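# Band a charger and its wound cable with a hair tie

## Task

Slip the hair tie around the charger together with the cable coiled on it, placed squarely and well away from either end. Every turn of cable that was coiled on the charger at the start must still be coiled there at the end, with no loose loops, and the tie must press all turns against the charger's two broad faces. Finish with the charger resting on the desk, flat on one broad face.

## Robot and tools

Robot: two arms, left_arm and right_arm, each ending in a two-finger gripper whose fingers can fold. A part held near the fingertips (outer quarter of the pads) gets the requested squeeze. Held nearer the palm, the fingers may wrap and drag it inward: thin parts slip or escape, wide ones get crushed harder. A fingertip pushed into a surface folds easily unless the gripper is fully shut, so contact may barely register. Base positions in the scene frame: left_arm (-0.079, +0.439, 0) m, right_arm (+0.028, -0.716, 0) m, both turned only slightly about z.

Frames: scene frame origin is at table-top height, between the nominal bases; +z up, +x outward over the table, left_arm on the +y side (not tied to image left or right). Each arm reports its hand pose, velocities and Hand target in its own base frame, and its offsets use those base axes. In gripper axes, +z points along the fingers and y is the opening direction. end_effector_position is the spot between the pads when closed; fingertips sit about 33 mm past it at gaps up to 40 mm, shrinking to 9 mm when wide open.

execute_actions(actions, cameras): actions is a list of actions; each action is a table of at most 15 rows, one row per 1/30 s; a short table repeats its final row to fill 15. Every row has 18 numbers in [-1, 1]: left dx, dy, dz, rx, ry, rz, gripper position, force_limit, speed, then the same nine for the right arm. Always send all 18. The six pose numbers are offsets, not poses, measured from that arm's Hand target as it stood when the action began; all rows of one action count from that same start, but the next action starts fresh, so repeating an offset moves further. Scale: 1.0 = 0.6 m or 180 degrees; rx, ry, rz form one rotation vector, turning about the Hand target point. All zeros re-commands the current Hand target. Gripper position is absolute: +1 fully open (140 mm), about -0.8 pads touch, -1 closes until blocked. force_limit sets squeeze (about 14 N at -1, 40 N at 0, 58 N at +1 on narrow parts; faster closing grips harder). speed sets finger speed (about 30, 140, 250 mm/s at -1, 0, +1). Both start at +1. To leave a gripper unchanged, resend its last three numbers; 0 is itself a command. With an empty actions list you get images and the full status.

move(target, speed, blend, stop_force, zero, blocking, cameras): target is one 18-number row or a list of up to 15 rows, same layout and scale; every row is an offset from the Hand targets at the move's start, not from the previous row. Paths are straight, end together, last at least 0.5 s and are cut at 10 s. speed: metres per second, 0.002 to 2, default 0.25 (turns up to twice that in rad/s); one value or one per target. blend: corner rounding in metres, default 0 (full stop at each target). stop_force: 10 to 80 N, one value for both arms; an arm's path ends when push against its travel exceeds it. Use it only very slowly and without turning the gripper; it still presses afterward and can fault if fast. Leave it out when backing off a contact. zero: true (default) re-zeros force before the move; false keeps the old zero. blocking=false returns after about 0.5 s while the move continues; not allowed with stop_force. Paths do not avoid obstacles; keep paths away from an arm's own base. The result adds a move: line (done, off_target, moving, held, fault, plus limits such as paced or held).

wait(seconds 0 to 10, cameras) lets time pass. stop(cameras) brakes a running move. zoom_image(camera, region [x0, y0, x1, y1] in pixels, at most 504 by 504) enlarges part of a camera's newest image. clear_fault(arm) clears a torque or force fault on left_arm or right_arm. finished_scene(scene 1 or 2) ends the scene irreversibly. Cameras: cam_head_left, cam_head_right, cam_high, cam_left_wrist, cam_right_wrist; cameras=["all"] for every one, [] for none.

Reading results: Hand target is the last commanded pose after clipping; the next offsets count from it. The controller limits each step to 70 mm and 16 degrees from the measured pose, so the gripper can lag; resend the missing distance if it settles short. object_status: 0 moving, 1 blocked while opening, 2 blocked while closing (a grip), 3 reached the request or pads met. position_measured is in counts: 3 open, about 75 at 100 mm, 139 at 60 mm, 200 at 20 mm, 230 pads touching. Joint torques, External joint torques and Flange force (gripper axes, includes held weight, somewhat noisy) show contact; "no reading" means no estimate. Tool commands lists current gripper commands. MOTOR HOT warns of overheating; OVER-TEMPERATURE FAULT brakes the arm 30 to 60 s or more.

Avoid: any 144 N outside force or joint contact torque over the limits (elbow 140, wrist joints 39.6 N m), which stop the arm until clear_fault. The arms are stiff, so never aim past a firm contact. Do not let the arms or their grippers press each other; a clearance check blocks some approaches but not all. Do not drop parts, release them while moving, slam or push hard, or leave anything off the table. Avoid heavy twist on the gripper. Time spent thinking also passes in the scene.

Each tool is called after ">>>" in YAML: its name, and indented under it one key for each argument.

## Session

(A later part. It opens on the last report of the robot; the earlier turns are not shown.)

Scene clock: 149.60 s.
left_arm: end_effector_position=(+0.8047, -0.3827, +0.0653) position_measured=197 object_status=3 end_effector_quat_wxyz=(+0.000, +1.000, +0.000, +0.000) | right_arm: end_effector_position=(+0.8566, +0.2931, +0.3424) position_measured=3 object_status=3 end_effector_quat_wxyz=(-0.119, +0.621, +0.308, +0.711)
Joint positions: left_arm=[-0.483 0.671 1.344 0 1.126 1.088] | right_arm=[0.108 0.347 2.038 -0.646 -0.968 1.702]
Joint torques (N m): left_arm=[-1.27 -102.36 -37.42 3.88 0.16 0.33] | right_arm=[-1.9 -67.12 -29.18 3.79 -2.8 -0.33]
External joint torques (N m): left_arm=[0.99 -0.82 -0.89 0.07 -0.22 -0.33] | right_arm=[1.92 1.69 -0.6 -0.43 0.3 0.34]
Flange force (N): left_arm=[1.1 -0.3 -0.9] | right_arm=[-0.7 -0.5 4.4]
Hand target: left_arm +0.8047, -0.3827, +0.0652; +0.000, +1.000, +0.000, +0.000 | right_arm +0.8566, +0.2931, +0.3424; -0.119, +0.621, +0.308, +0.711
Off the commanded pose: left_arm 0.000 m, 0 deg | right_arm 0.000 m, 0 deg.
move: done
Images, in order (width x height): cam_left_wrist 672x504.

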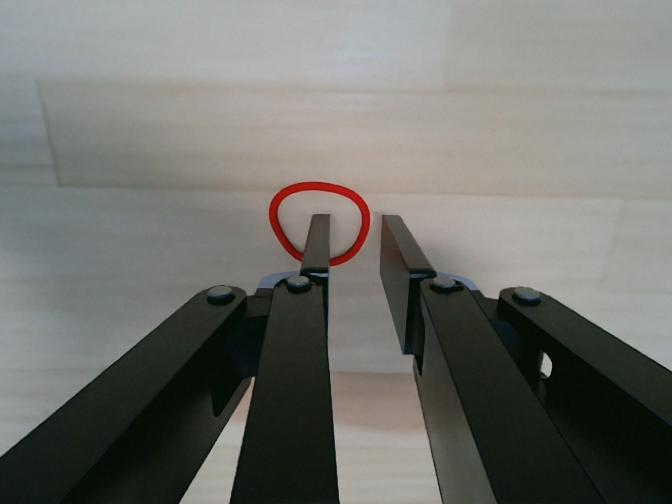

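>>> move:
  target: [0.001,0,-0.049,0,0,0,-0.54,1,0,0,0,0,0,0,0,1,1,1]
  cameras: ["cam_left_wrist"]
  speed: 0.05

>>> zoom_image:
  camera: "cam_left_wrist"
  region: [220, 160, 500, 360]

>>> move:
  target: [0,0,0,0,0,0,-1,-1,-1,0,0,0,0,0,0,1,1,1]
  cameras: ["cam_left_wrist"]

>>> zoom_image:
  camera: "cam_left_wrist"
  region: [220, 160, 500, 360]

Scene clock: 155.13 s.
left_arm: end_effector_position=(+0.8053, -0.3827, +0.0359) position_measured=197 object_status=3 end_effector_quat_wxyz=(+0.000, +1.000, +0.000, +0.000) | right_arm: end_effector_position=(+0.8566, +0.2931, +0.3424) position_measured=3 object_status=3 end_effector_quat_wxyz=(-0.119, +0.621, +0.308, +0.711)
Joint positions: left_arm=[-0.482 0.694 1.363 0 1.085 1.088] | right_arm=[0.108 0.347 2.038 -0.646 -0.968 1.702]
Joint torques (N m): left_arm=[-1.26 -104.86 -36.35 3.8 0.2 0.33] | right_arm=[-1.95 -66.91 -29.16 3.79 -2.79 -0.26]
External joint torques (N m): left_arm=[1.28 0.17 -1.3 0.09 -0.26 -0.33] | right_arm=[2.07 1.26 -0.48 -0.45 0.28 0.27]
Flange force (N): left_arm=[3.5 0.5 -0.3] | right_arm=[-0.1 -1.0 3.8]
Hand target: left_arm +0.8053, -0.3827, +0.0358; +0.000, +1.000, +0.000, +0.000 | right_arm +0.8566, +0.2931, +0.3424; -0.119, +0.621, +0.308, +0.711
Off the commanded pose: left_arm 0.000 m, 0 deg | right_arm 0.000 m, 0 deg.
move: done
Images, in order (width x height): cam_left_wrist 672x504.

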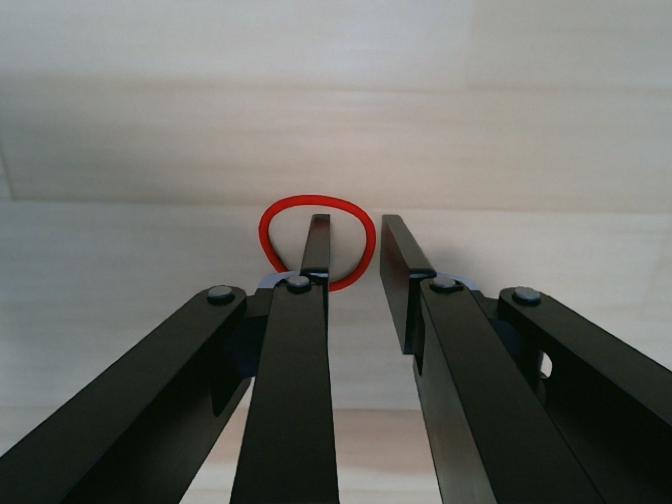

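Scaled by 1.800.

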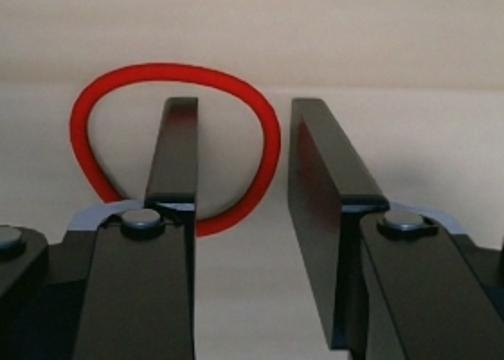

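Scene clock: 155.97 s.
left_arm: end_effector_position=(+0.8053, -0.3827, +0.0358) position_measured=225 object_status=2 end_effector_quat_wxyz=(+0.000, +1.000, +0.000, +0.000) | right_arm: end_effector_position=(+0.8566, +0.2931, +0.3424) position_measured=3 object_status=3 end_effector_quat_wxyz=(-0.119, +0.621, +0.308, +0.711)
Joint positions: left_arm=[-0.482 0.694 1.363 0 1.085 1.088] | right_arm=[0.108 0.347 2.038 -0.646 -0.968 1.702]
Joint torques (N m): left_arm=[-1.25 -105.02 -36.07 3.77 0.17 0.34] | right_arm=[-1.94 -67 -29.15 3.82 -2.78 -0.29]
External joint torques (N m): left_arm=[2.06 0.15 -1.58 0.13 -0.22 -0.34] | right_arm=[1.79 1.55 -0.52 -0.49 0.29 0.3]
Flange force (N): left_arm=[4.6 0.1 -0.6] | right_arm=[-0.6 -0.4 4.0]
Hand target: left_arm +0.8053, -0.3827, +0.0358; +0.000, +1.000, +0.000, +0.000 | right_arm +0.8566, +0.2931, +0.3424; -0.119, +0.621, +0.308, +0.711
Off the commanded pose: left_arm 0.000 m, 0 deg | right_arm 0.000 m, 0 deg.
move: done
Images, in order (width x height): cam_left_wrist 672x504.

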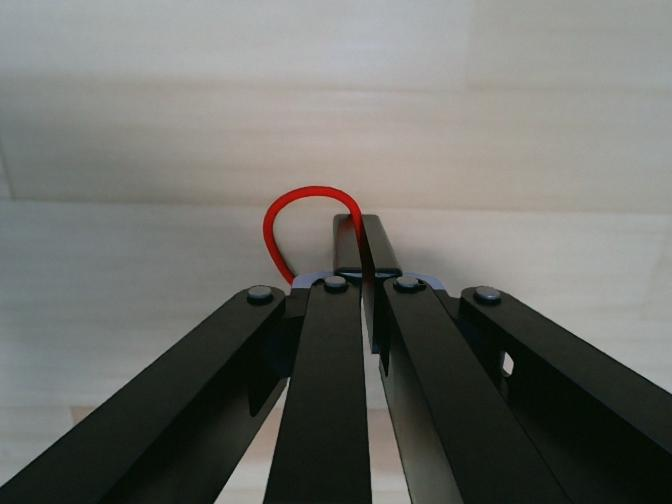

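Scaled by 1.800.

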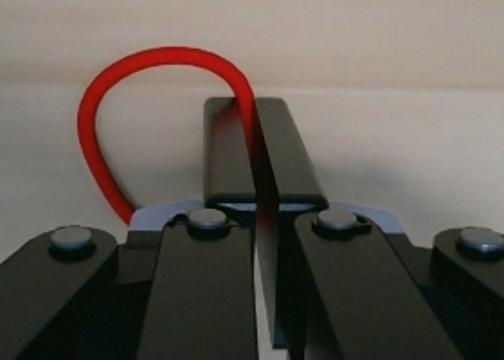

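>>> move:
  target: [0,0,0.44,0,0,0,-1,-1,-1,0,0,0,0,0,0,1,1,1]
  cameras: ["cam_left_wrist","cam_high","cam_head_left","cam_head_right"]
  speed: 0.2

>>> zoom_image:
  camera: "cam_left_wrist"
  region: [220, 160, 500, 360]

>>> zoom_image:
  camera: "cam_high"
  region: [300, 120, 440, 225]

>>> zoom_image:
  camera: "cam_head_left"
  region: [310, 110, 450, 215]

Scene clock: 160.47 s.
left_arm: end_effector_position=(+0.8053, -0.3826, +0.3000) position_measured=225 object_status=2 end_effector_quat_wxyz=(+0.000, +1.000, +0.000, +0.000) | right_arm: end_effector_position=(+0.8566, +0.2931, +0.3424) position_measured=3 object_status=3 end_effector_quat_wxyz=(-0.119, +0.621, +0.308, +0.711)
Joint positions: left_arm=[-0.482 0.568 1.08 0 1.493 1.088] | right_arm=[0.108 0.347 2.038 -0.646 -0.968 1.702]
Joint torques (N m): left_arm=[-1.14 -101.61 -40.93 4.24 0.21 0.29] | right_arm=[-1.92 -66.98 -29.33 3.75 -2.8 -0.3]
External joint torques (N m): left_arm=[1.17 2.61 -1.55 0.15 -0.26 -0.29] | right_arm=[1.71 1.37 -0.56 -0.38 0.3 0.31]
Flange force (N): left_arm=[8.6 3.0 -1.6] | right_arm=[-0.3 -0.4 3.8]
Hand target: left_arm +0.8053, -0.3827, +0.2998; +0.000, +1.000, +0.000, +0.000 | right_arm +0.8566, +0.2931, +0.3424; -0.119, +0.621, +0.308, +0.711
Off the commanded pose: left_arm 0.000 m, 0 deg | right_arm 0.000 m, 0 deg.
move: done
Images, in order (width x height): cam_head_left 672x504, cam_head_right 672x504, cam_high 672x504, cam_left_wrist 672x504.

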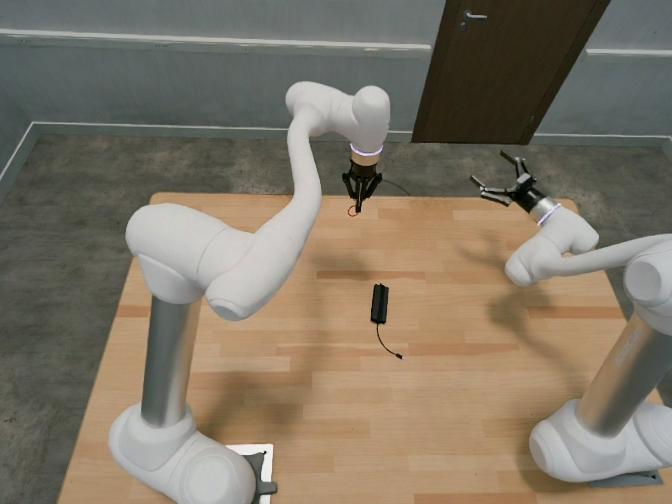

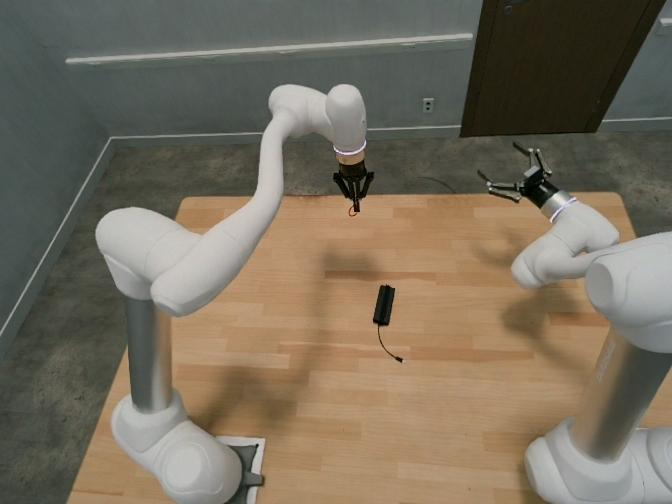

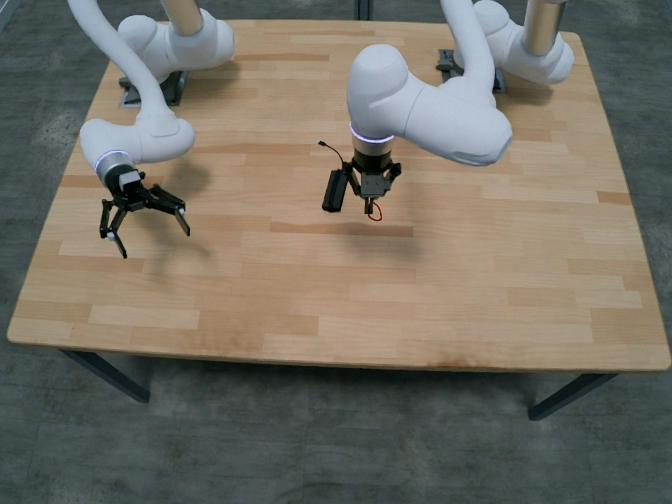

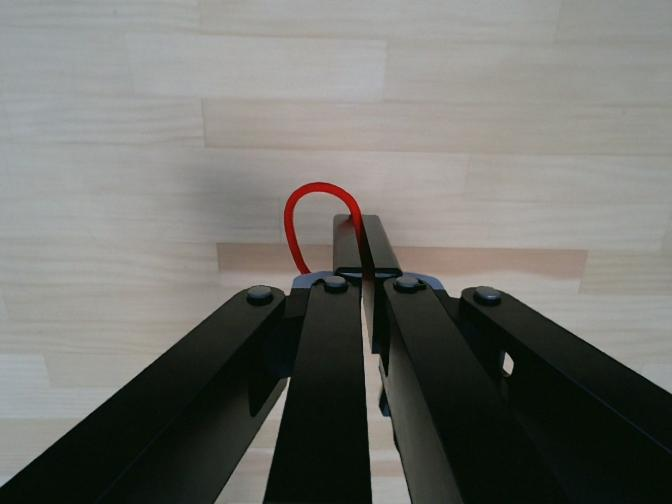

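Scaled by 1.800.

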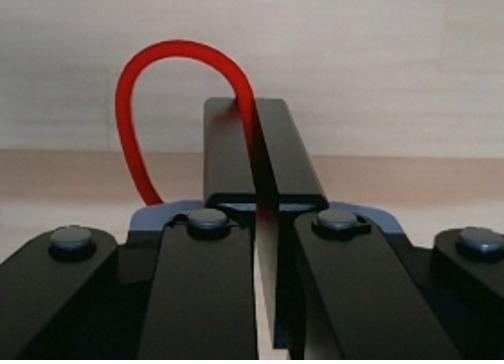

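Scaled by 3.600.

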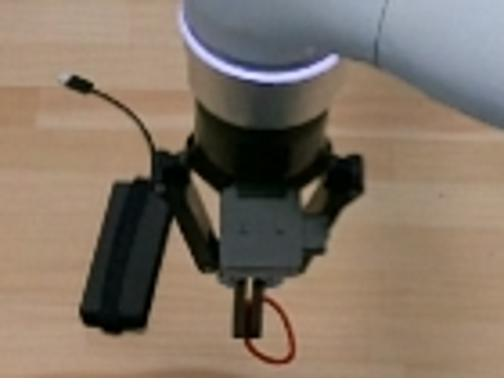

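Scaled by 3.600.

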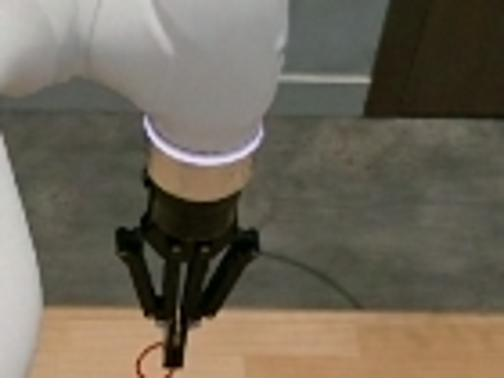

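>>> move:
  target: [0,0,0,-0.222,0,0,-1,-1,-1,-0.2177,0.3333,-0.1133,-0.2006,-0.3683,0.2499,-1,0,0]
  cameras: ["all"]
  speed: 0.3

>>> zoom_image:
  camera: "cam_high"
  region: [260, 120, 440, 255]

>>> zoom_image:
  camera: "cam_right_wrist"
  region: [186, 126, 486, 351]

Scene clock: 186.73 s.
left_arm: end_effector_position=(+0.8053, -0.3827, +0.3000) position_measured=225 object_status=2 end_effector_quat_wxyz=(+0.342, +0.940, +0.000, +0.000) | right_arm: end_effector_position=(+0.7259, +0.4930, +0.2744) position_measured=233 object_status=3 end_effector_quat_wxyz=(+0.000, -0.001, +0.707, +0.707)
Joint positions: left_arm=[-0.249 0.474 1.367 -0.73 1.205 1.559] | right_arm=[0.171 0.591 1.759 -1.451 -1.449 0.783]
Joint torques (N m): left_arm=[-1.27 -89.62 -39.24 1.4 0.17 0.36] | right_arm=[-1.91 -88.6 -27.59 2.77 -2.27 -0.24]
External joint torques (N m): left_arm=[1.36 1.09 -1.43 0.06 -0.24 -0.33] | right_arm=[2.17 2.75 0.04 -0.41 0.28 0.29]
Flange force (N): left_arm=[5.4 0.8 -1.0] | right_arm=[-3.0 -2.6 3.5]
Hand target: left_arm +0.8053, -0.3827, +0.2998; +0.342, +0.940, +0.000, +0.000 | right_arm +0.7259, +0.4931, +0.2744; +0.000, -0.001, +0.707, +0.707
Off the commanded pose: left_arm 0.000 m, 0 deg | right_arm 0.000 m, 0 deg.
move: done

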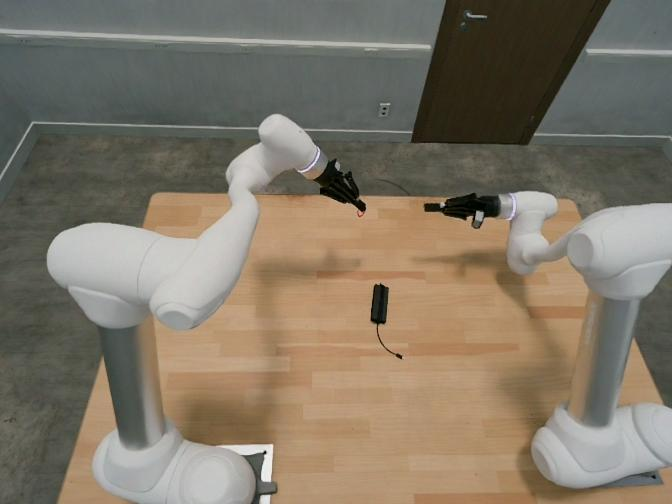

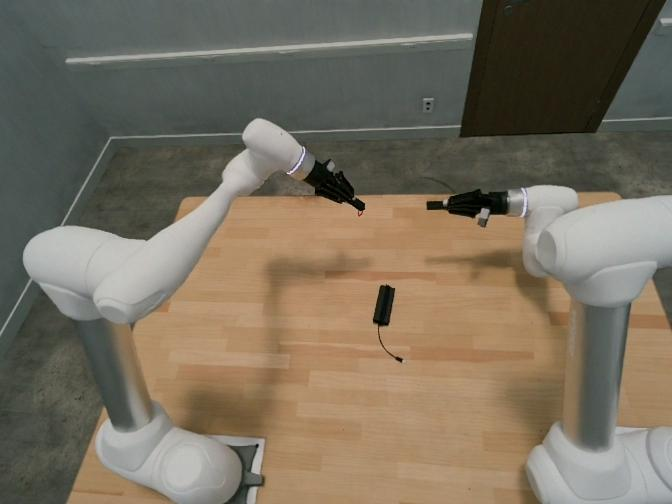

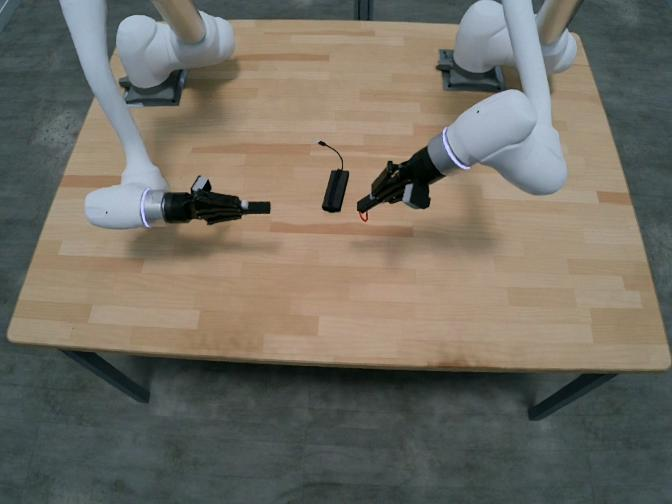

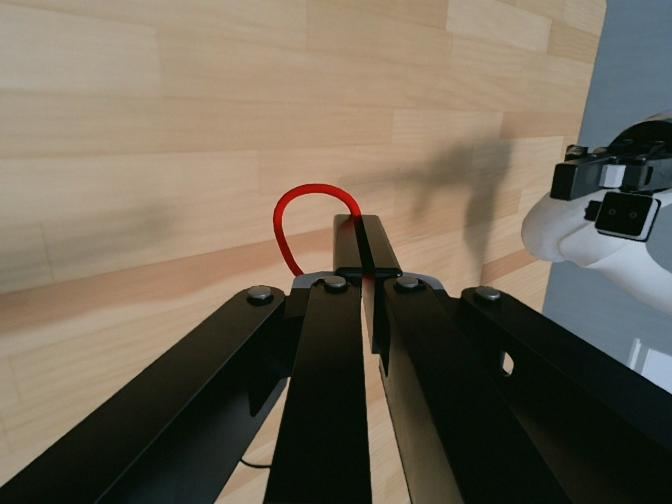

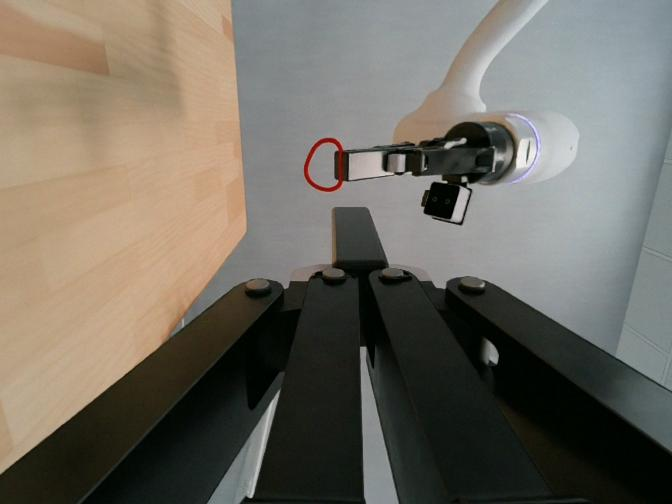

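Scaled by 2.800.

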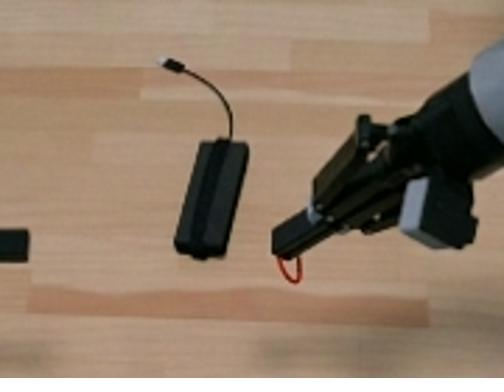

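Scaled by 1.680.

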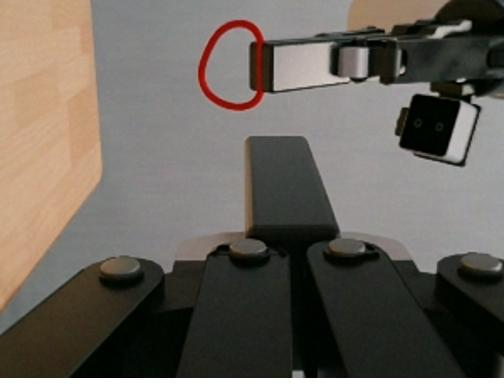

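>>> move:
  target: [0,0,0,0,0,0,-1,-1,-1,-0.025,0.21,-0.05,0,0,0,-1,0,0]
  cameras: ["cam_right_wrist","cam_high","cam_left_wrist"]
  speed: 0.2

>>> zoom_image:
  camera: "cam_high"
  region: [260, 150, 440, 285]

>>> zoom_image:
  camera: "cam_right_wrist"
  region: [236, 126, 436, 276]

Scene clock: 202.47 s.
left_arm: end_effector_position=(+0.8053, -0.3827, +0.2998) position_measured=225 object_status=2 end_effector_quat_wxyz=(+0.342, +0.940, +0.000, +0.000) | right_arm: end_effector_position=(+0.7110, +0.6190, +0.2444) position_measured=233 object_status=3 end_effector_quat_wxyz=(+0.000, -0.001, +0.707, +0.707)
Joint positions: left_arm=[-0.249 0.475 1.367 -0.73 1.205 1.559] | right_arm=[0.338 0.652 1.718 -1.326 -1.337 0.742]
Joint torques (N m): left_arm=[-1.49 -89.36 -39.23 1.34 0.14 0.35] | right_arm=[-2.28 -93.91 -27.22 3.02 -2.37 -0.26]
External joint torques (N m): left_arm=[1.88 0.82 -1.41 0.14 -0.21 -0.32] | right_arm=[1.82 2.89 -0.32 -0.42 0.31 0.3]
Flange force (N): left_arm=[5.2 0.4 -1.6] | right_arm=[-3.5 -2.6 3.7]
Hand target: left_arm +0.8053, -0.3827, +0.2998; +0.342, +0.940, +0.000, +0.000 | right_arm +0.7109, +0.6191, +0.2444; +0.000, -0.001, +0.707, +0.707
Off the commanded pose: left_arm 0.000 m, 0 deg | right_arm 0.000 m, 0 deg.
move: done
Images, in order (width x height): cam_high 672x504, cam_left_wrist 672x504, cam_right_wrist 672x504.

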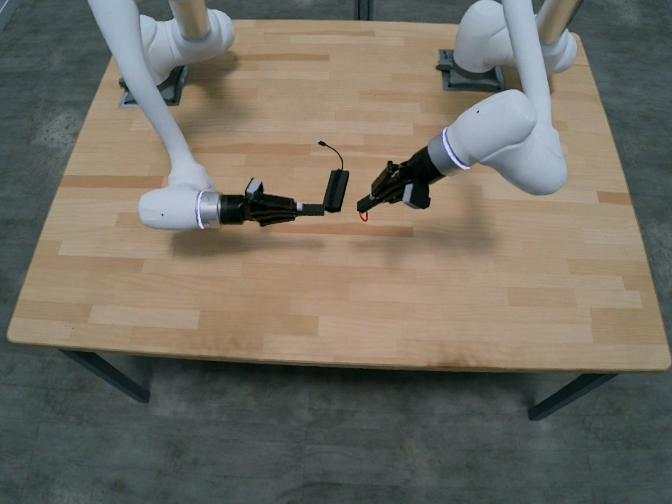

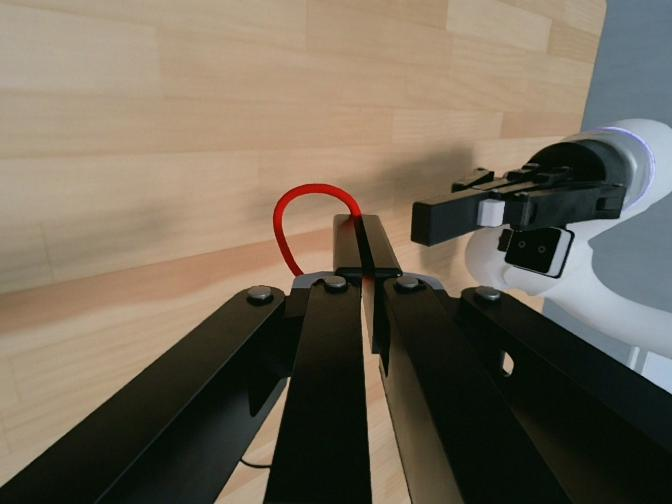

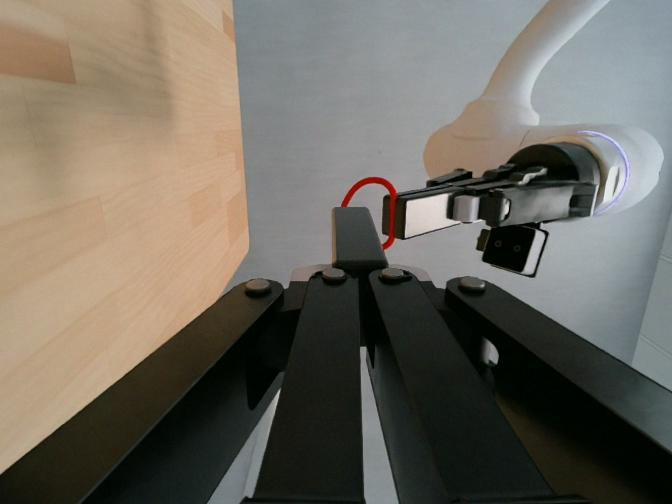

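Scaled by 2.800.

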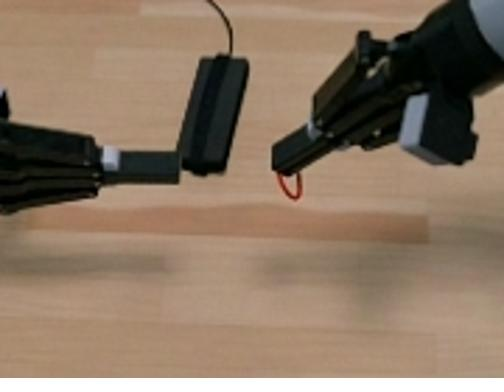

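Scaled by 2.520.

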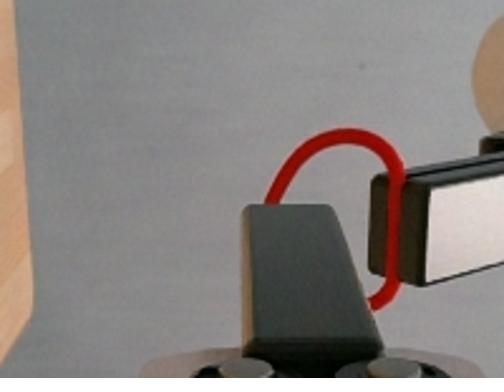

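>>> move:
  target: [0,0,0,0,0,0,-1,-1,-1,0.01,0.1,0.006,0,0,0,-1,0,0]
  cameras: ["cam_right_wrist","cam_high","cam_left_wrist"]
  speed: 0.15

>>> zoom_image:
  camera: "cam_high"
  region: [260, 150, 440, 285]

>>> zoom_image:
  camera: "cam_right_wrist"
  region: [236, 126, 536, 351]

>>> zoom_image:
  camera: "cam_left_wrist"
  region: [236, 126, 536, 351]

Scene clock: 211.90 s.
left_arm: end_effector_position=(+0.8053, -0.3827, +0.2998) position_measured=225 object_status=2 end_effector_quat_wxyz=(+0.342, +0.940, +0.000, +0.000) | right_arm: end_effector_position=(+0.7169, +0.6790, +0.2480) position_measured=233 object_status=3 end_effector_quat_wxyz=(+0.000, -0.001, +0.707, +0.707)
Joint positions: left_arm=[-0.249 0.475 1.367 -0.73 1.205 1.559] | right_arm=[0.407 0.682 1.649 -1.284 -1.28 0.767]
Joint torques (N m): left_arm=[-1.47 -89.36 -39.18 1.33 0.17 0.37] | right_arm=[-1.86 -98.03 -28.59 3.19 -2.3 -0.23]
External joint torques (N m): left_arm=[1.51 0.98 -1.42 0.13 -0.24 -0.34] | right_arm=[1.89 2.34 -0.35 -0.42 0.26 0.28]
Flange force (N): left_arm=[5.3 0.7 -1.2] | right_arm=[-2.8 -1.9 3.7]
Hand target: left_arm +0.8053, -0.3827, +0.2998; +0.342, +0.940, +0.000, +0.000 | right_arm +0.7169, +0.6791, +0.2480; +0.000, -0.001, +0.707, +0.707
Off the commanded pose: left_arm 0.000 m, 0 deg | right_arm 0.000 m, 0 deg.
move: done
Images, in order (width x height): cam_high 672x504, cam_left_wrist 672x504, cam_right_wrist 672x504.

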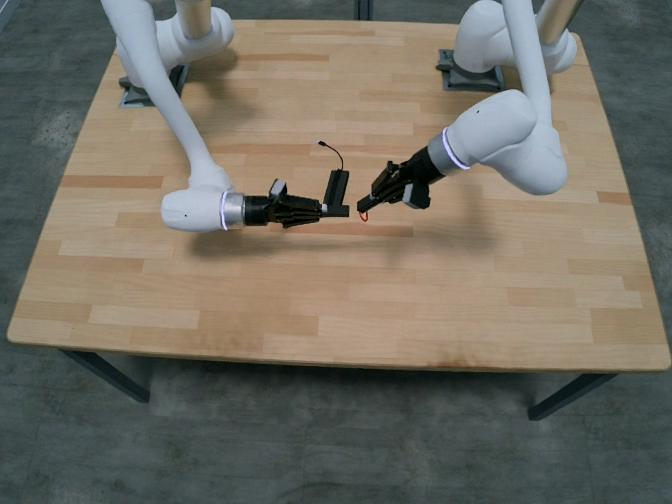

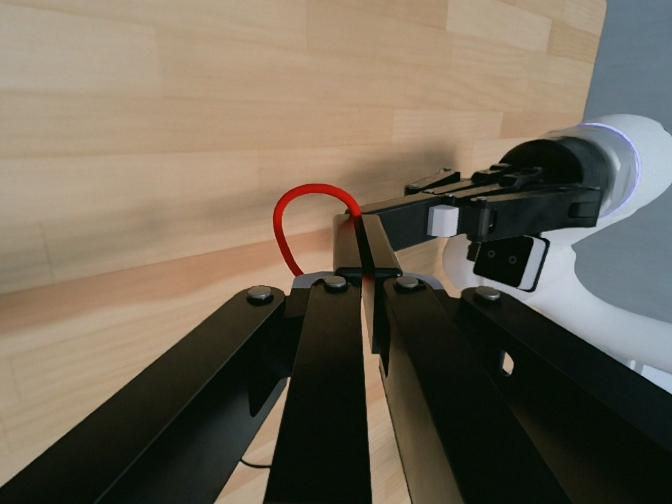

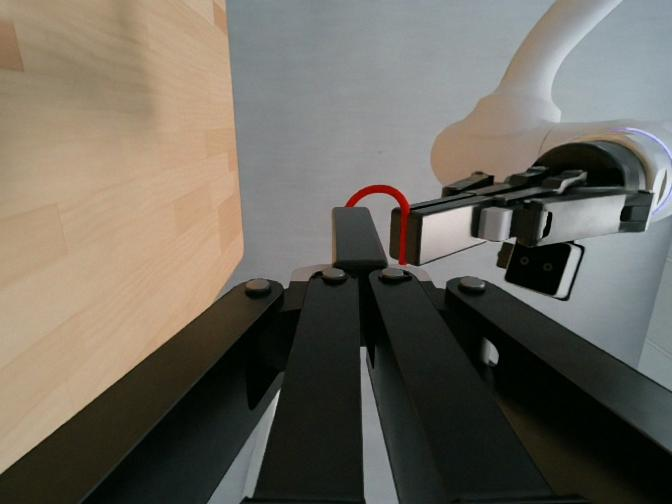

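Scaled by 2.800.

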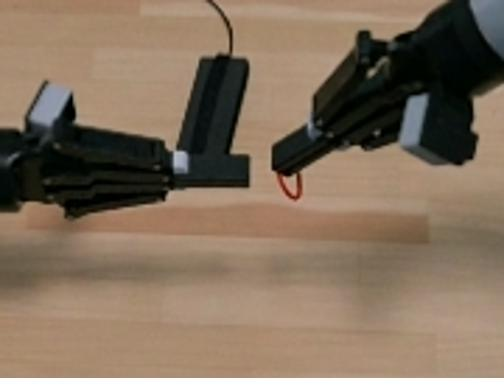

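Scaled by 1.680.

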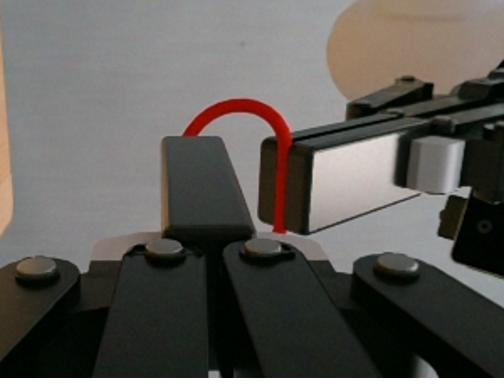

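Scaled by 1.680.

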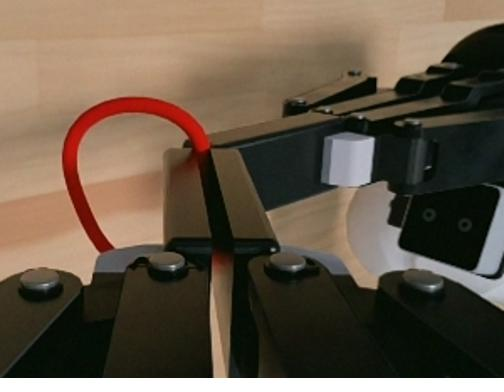

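>>> move:
  target: [0,0,0,0,0,0,-1,-1,-1,0.005,0.005,0.01,0,0,0,-1,0,0]
  cameras: ["cam_right_wrist"]
  speed: 0.1

>>> zoom_image:
  camera: "cam_right_wrist"
  region: [286, 126, 486, 276]

>>> move:
  target: [0,0,0,0,0,0,-1,-1,-1,0,0.05,0,0,0,0,-1,0,0]
  cameras: ["cam_right_wrist","cam_high","cam_left_wrist"]
  speed: 0.05

>>> zoom_image:
  camera: "cam_right_wrist"
  region: [286, 126, 486, 276]

>>> zoom_image:
  camera: "cam_left_wrist"
  region: [236, 126, 486, 312]

>>> zoom_image:
  camera: "cam_high"
  region: [310, 170, 430, 260]

Scene clock: 224.53 s.
left_arm: end_effector_position=(+0.8053, -0.3827, +0.2998) position_measured=225 object_status=2 end_effector_quat_wxyz=(+0.342, +0.940, +0.000, +0.000) | right_arm: end_effector_position=(+0.7199, +0.6821, +0.2540) position_measured=233 object_status=3 end_effector_quat_wxyz=(+0.000, -0.001, +0.707, +0.707)
Joint positions: left_arm=[-0.249 0.475 1.367 -0.73 1.205 1.559] | right_arm=[0.409 0.68 1.638 -1.286 -1.275 0.779]
Joint torques (N m): left_arm=[-1.37 -89.2 -39.32 1.35 0.15 0.32] | right_arm=[-2.08 -98.43 -28.9 3.26 -2.34 -0.21]
External joint torques (N m): left_arm=[0.9 0.82 -1.3 0.09 -0.21 -0.29] | right_arm=[1.91 2.68 -0.61 -0.45 0.33 0.26]
Flange force (N): left_arm=[4.6 1.1 -0.8] | right_arm=[-3.7 -2.1 4.3]
Hand target: left_arm +0.8053, -0.3827, +0.2998; +0.342, +0.940, +0.000, +0.000 | right_arm +0.7199, +0.6821, +0.2540; +0.000, -0.001, +0.707, +0.707
Off the commanded pose: left_arm 0.000 m, 0 deg | right_arm 0.000 m, 0 deg.
move: done
Images, in order (width x height): cam_right_wrist 672x504.

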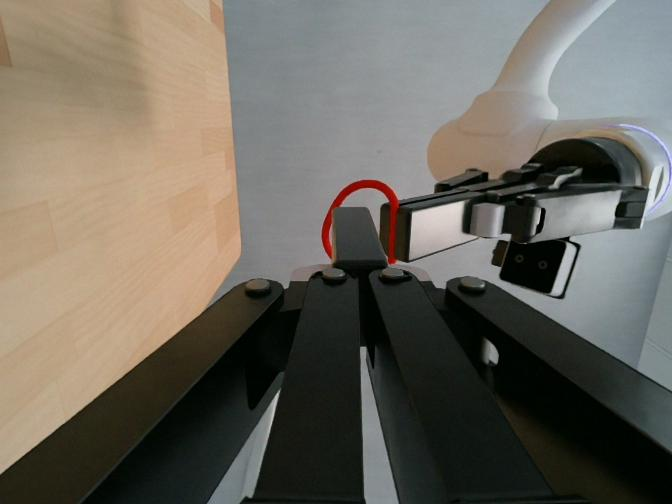

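Scaled by 2.520.

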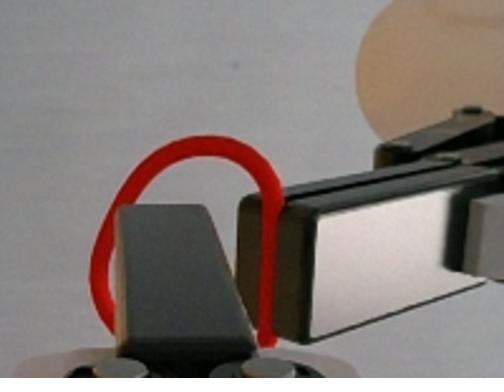

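Scene clock: 225.40 s.
left_arm: end_effector_position=(+0.8053, -0.3827, +0.2998) position_measured=225 object_status=2 end_effector_quat_wxyz=(+0.342, +0.940, +0.000, +0.000) | right_arm: end_effector_position=(+0.7199, +0.7120, +0.2540) position_measured=233 object_status=3 end_effector_quat_wxyz=(+0.000, -0.001, +0.707, +0.707)
Joint positions: left_arm=[-0.249 0.475 1.367 -0.73 1.205 1.559] | right_arm=[0.443 0.696 1.607 -1.265 -1.247 0.787]
Joint torques (N m): left_arm=[-1.68 -89.55 -39.22 1.31 0.19 0.39] | right_arm=[-2.15 -100.34 -29.47 3.29 -2.27 -0.28]
External joint torques (N m): left_arm=[1.68 1.21 -1.36 0.15 -0.26 -0.36] | right_arm=[2.28 2.86 -0.52 -0.41 0.28 0.33]
Flange force (N): left_arm=[5.6 0.5 -1.2] | right_arm=[-3.6 -2.2 4.8]
Hand target: left_arm +0.8053, -0.3827, +0.2998; +0.342, +0.940, +0.000, +0.000 | right_arm +0.7199, +0.7121, +0.2540; +0.000, -0.001, +0.707, +0.707
Off the commanded pose: left_arm 0.000 m, 0 deg | right_arm 0.000 m, 0 deg.
move: done
Images, in order (width x height): cam_high 672x504, cam_left_wrist 672x504, cam_right_wrist 672x504.

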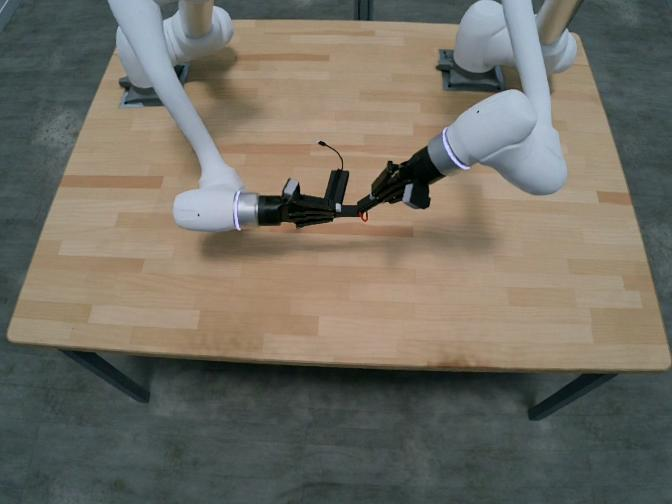

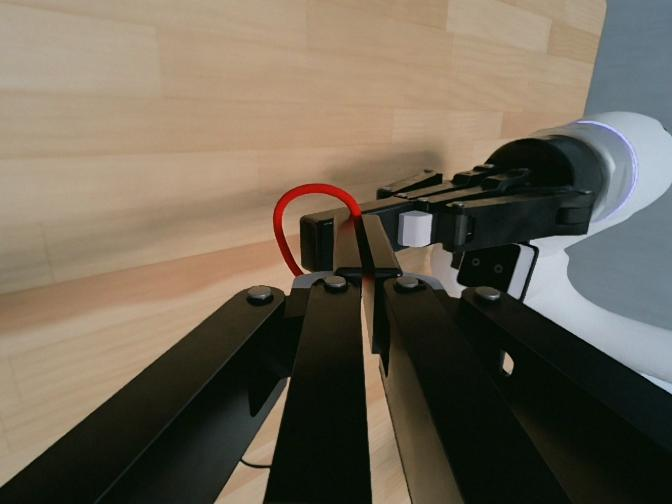

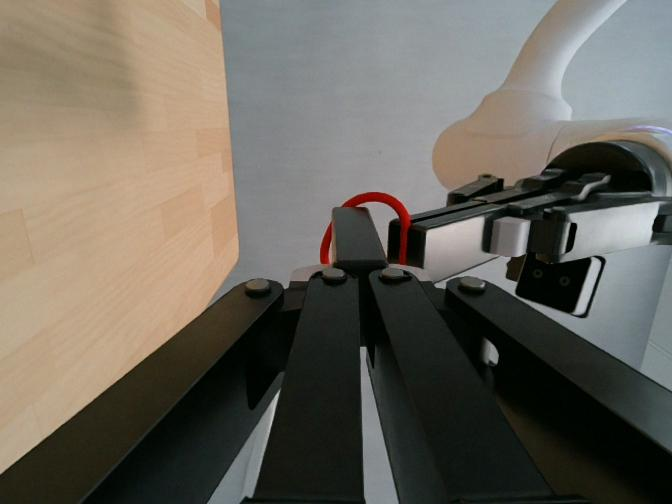

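Scaled by 2.520.

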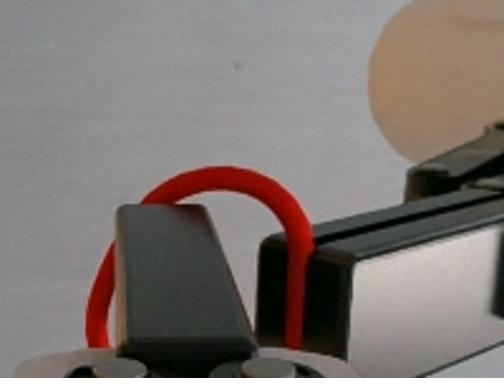

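Scaled by 2.016.

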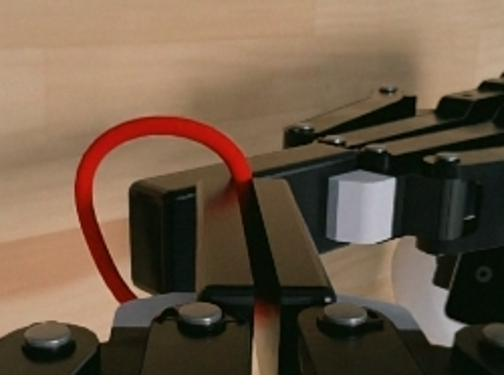

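Scaled by 4.200.

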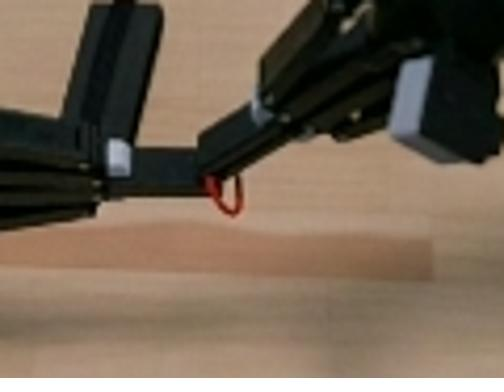

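>>> move:
  target: [0,0,0,0,0,0,-1,-1,-1,0,0.042,-0.002,0,0,0,-1,0,0]
  cameras: ["cam_right_wrist","cam_high","cam_left_wrist"]
  speed: 0.05

>>> zoom_image:
  camera: "cam_right_wrist"
  region: [286, 126, 486, 276]

>>> zoom_image:
  camera: "cam_left_wrist"
  region: [236, 126, 486, 312]

>>> zoom_image:
  camera: "cam_high"
  region: [310, 170, 430, 260]

Scene clock: 231.23 s.
left_arm: end_effector_position=(+0.8053, -0.3827, +0.2998) position_measured=225 object_status=2 end_effector_quat_wxyz=(+0.342, +0.940, +0.000, +0.000) | right_arm: end_effector_position=(+0.7199, +0.7372, +0.2528) position_measured=233 object_status=3 end_effector_quat_wxyz=(+0.000, -0.001, +0.707, +0.707)
Joint positions: left_arm=[-0.249 0.475 1.367 -0.73 1.205 1.559] | right_arm=[0.47 0.712 1.579 -1.249 -1.223 0.793]
Joint torques (N m): left_arm=[-1.4 -89.57 -39.18 1.27 0.15 0.33] | right_arm=[-1.86 -102.2 -29.96 3.4 -2.28 -0.24]
External joint torques (N m): left_arm=[1.58 1.13 -1.43 0.2 -0.22 -0.3] | right_arm=[1.79 2.75 -0.65 -0.45 0.3 0.28]
Flange force (N): left_arm=[5.6 0.6 -1.3] | right_arm=[-3.9 -2.0 4.4]
Hand target: left_arm +0.8053, -0.3827, +0.2998; +0.342, +0.940, +0.000, +0.000 | right_arm +0.7199, +0.7373, +0.2528; +0.000, -0.001, +0.707, +0.707
Off the commanded pose: left_arm 0.000 m, 0 deg | right_arm 0.000 m, 0 deg.
move: done
Images, in order (width x height): cam_high 672x504, cam_left_wrist 672x504, cam_right_wrist 672x504.

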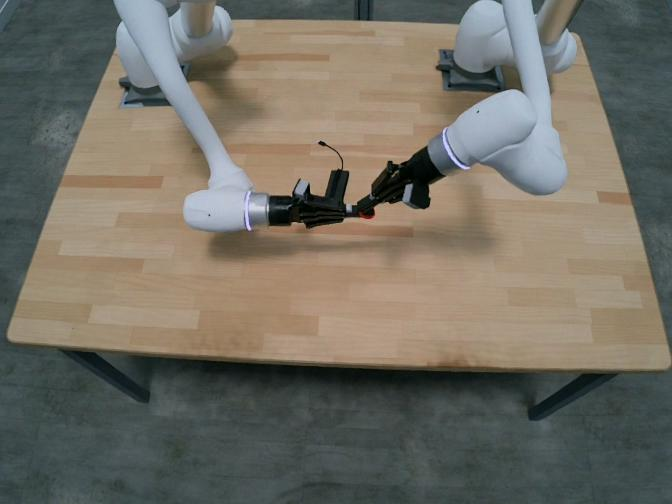

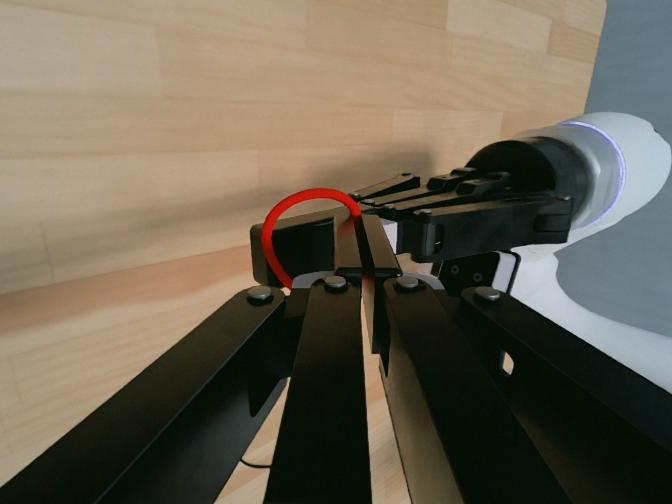

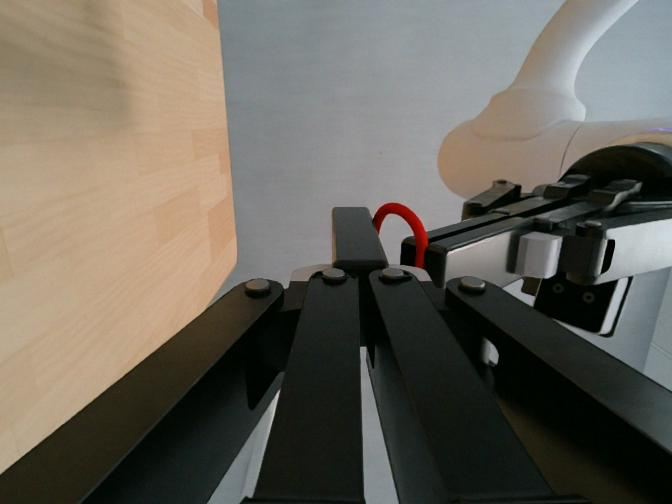

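Scaled by 2.520.

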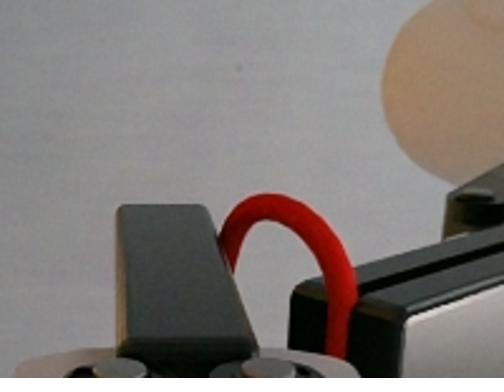

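Scaled by 2.016.

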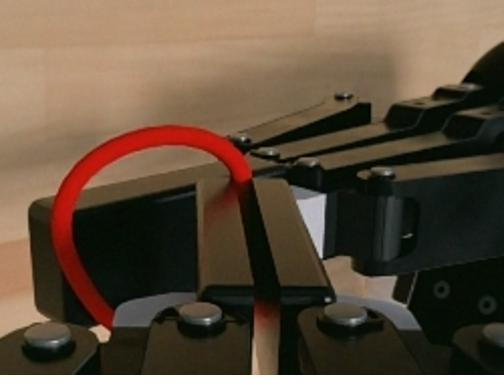

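Scaled by 4.200.

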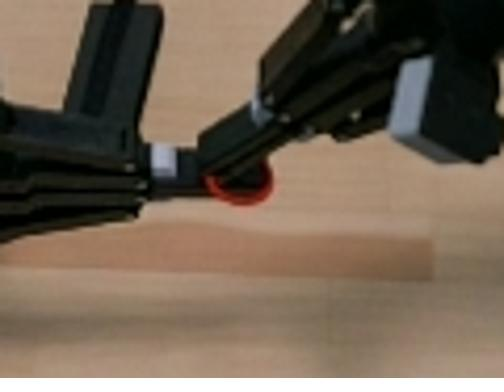

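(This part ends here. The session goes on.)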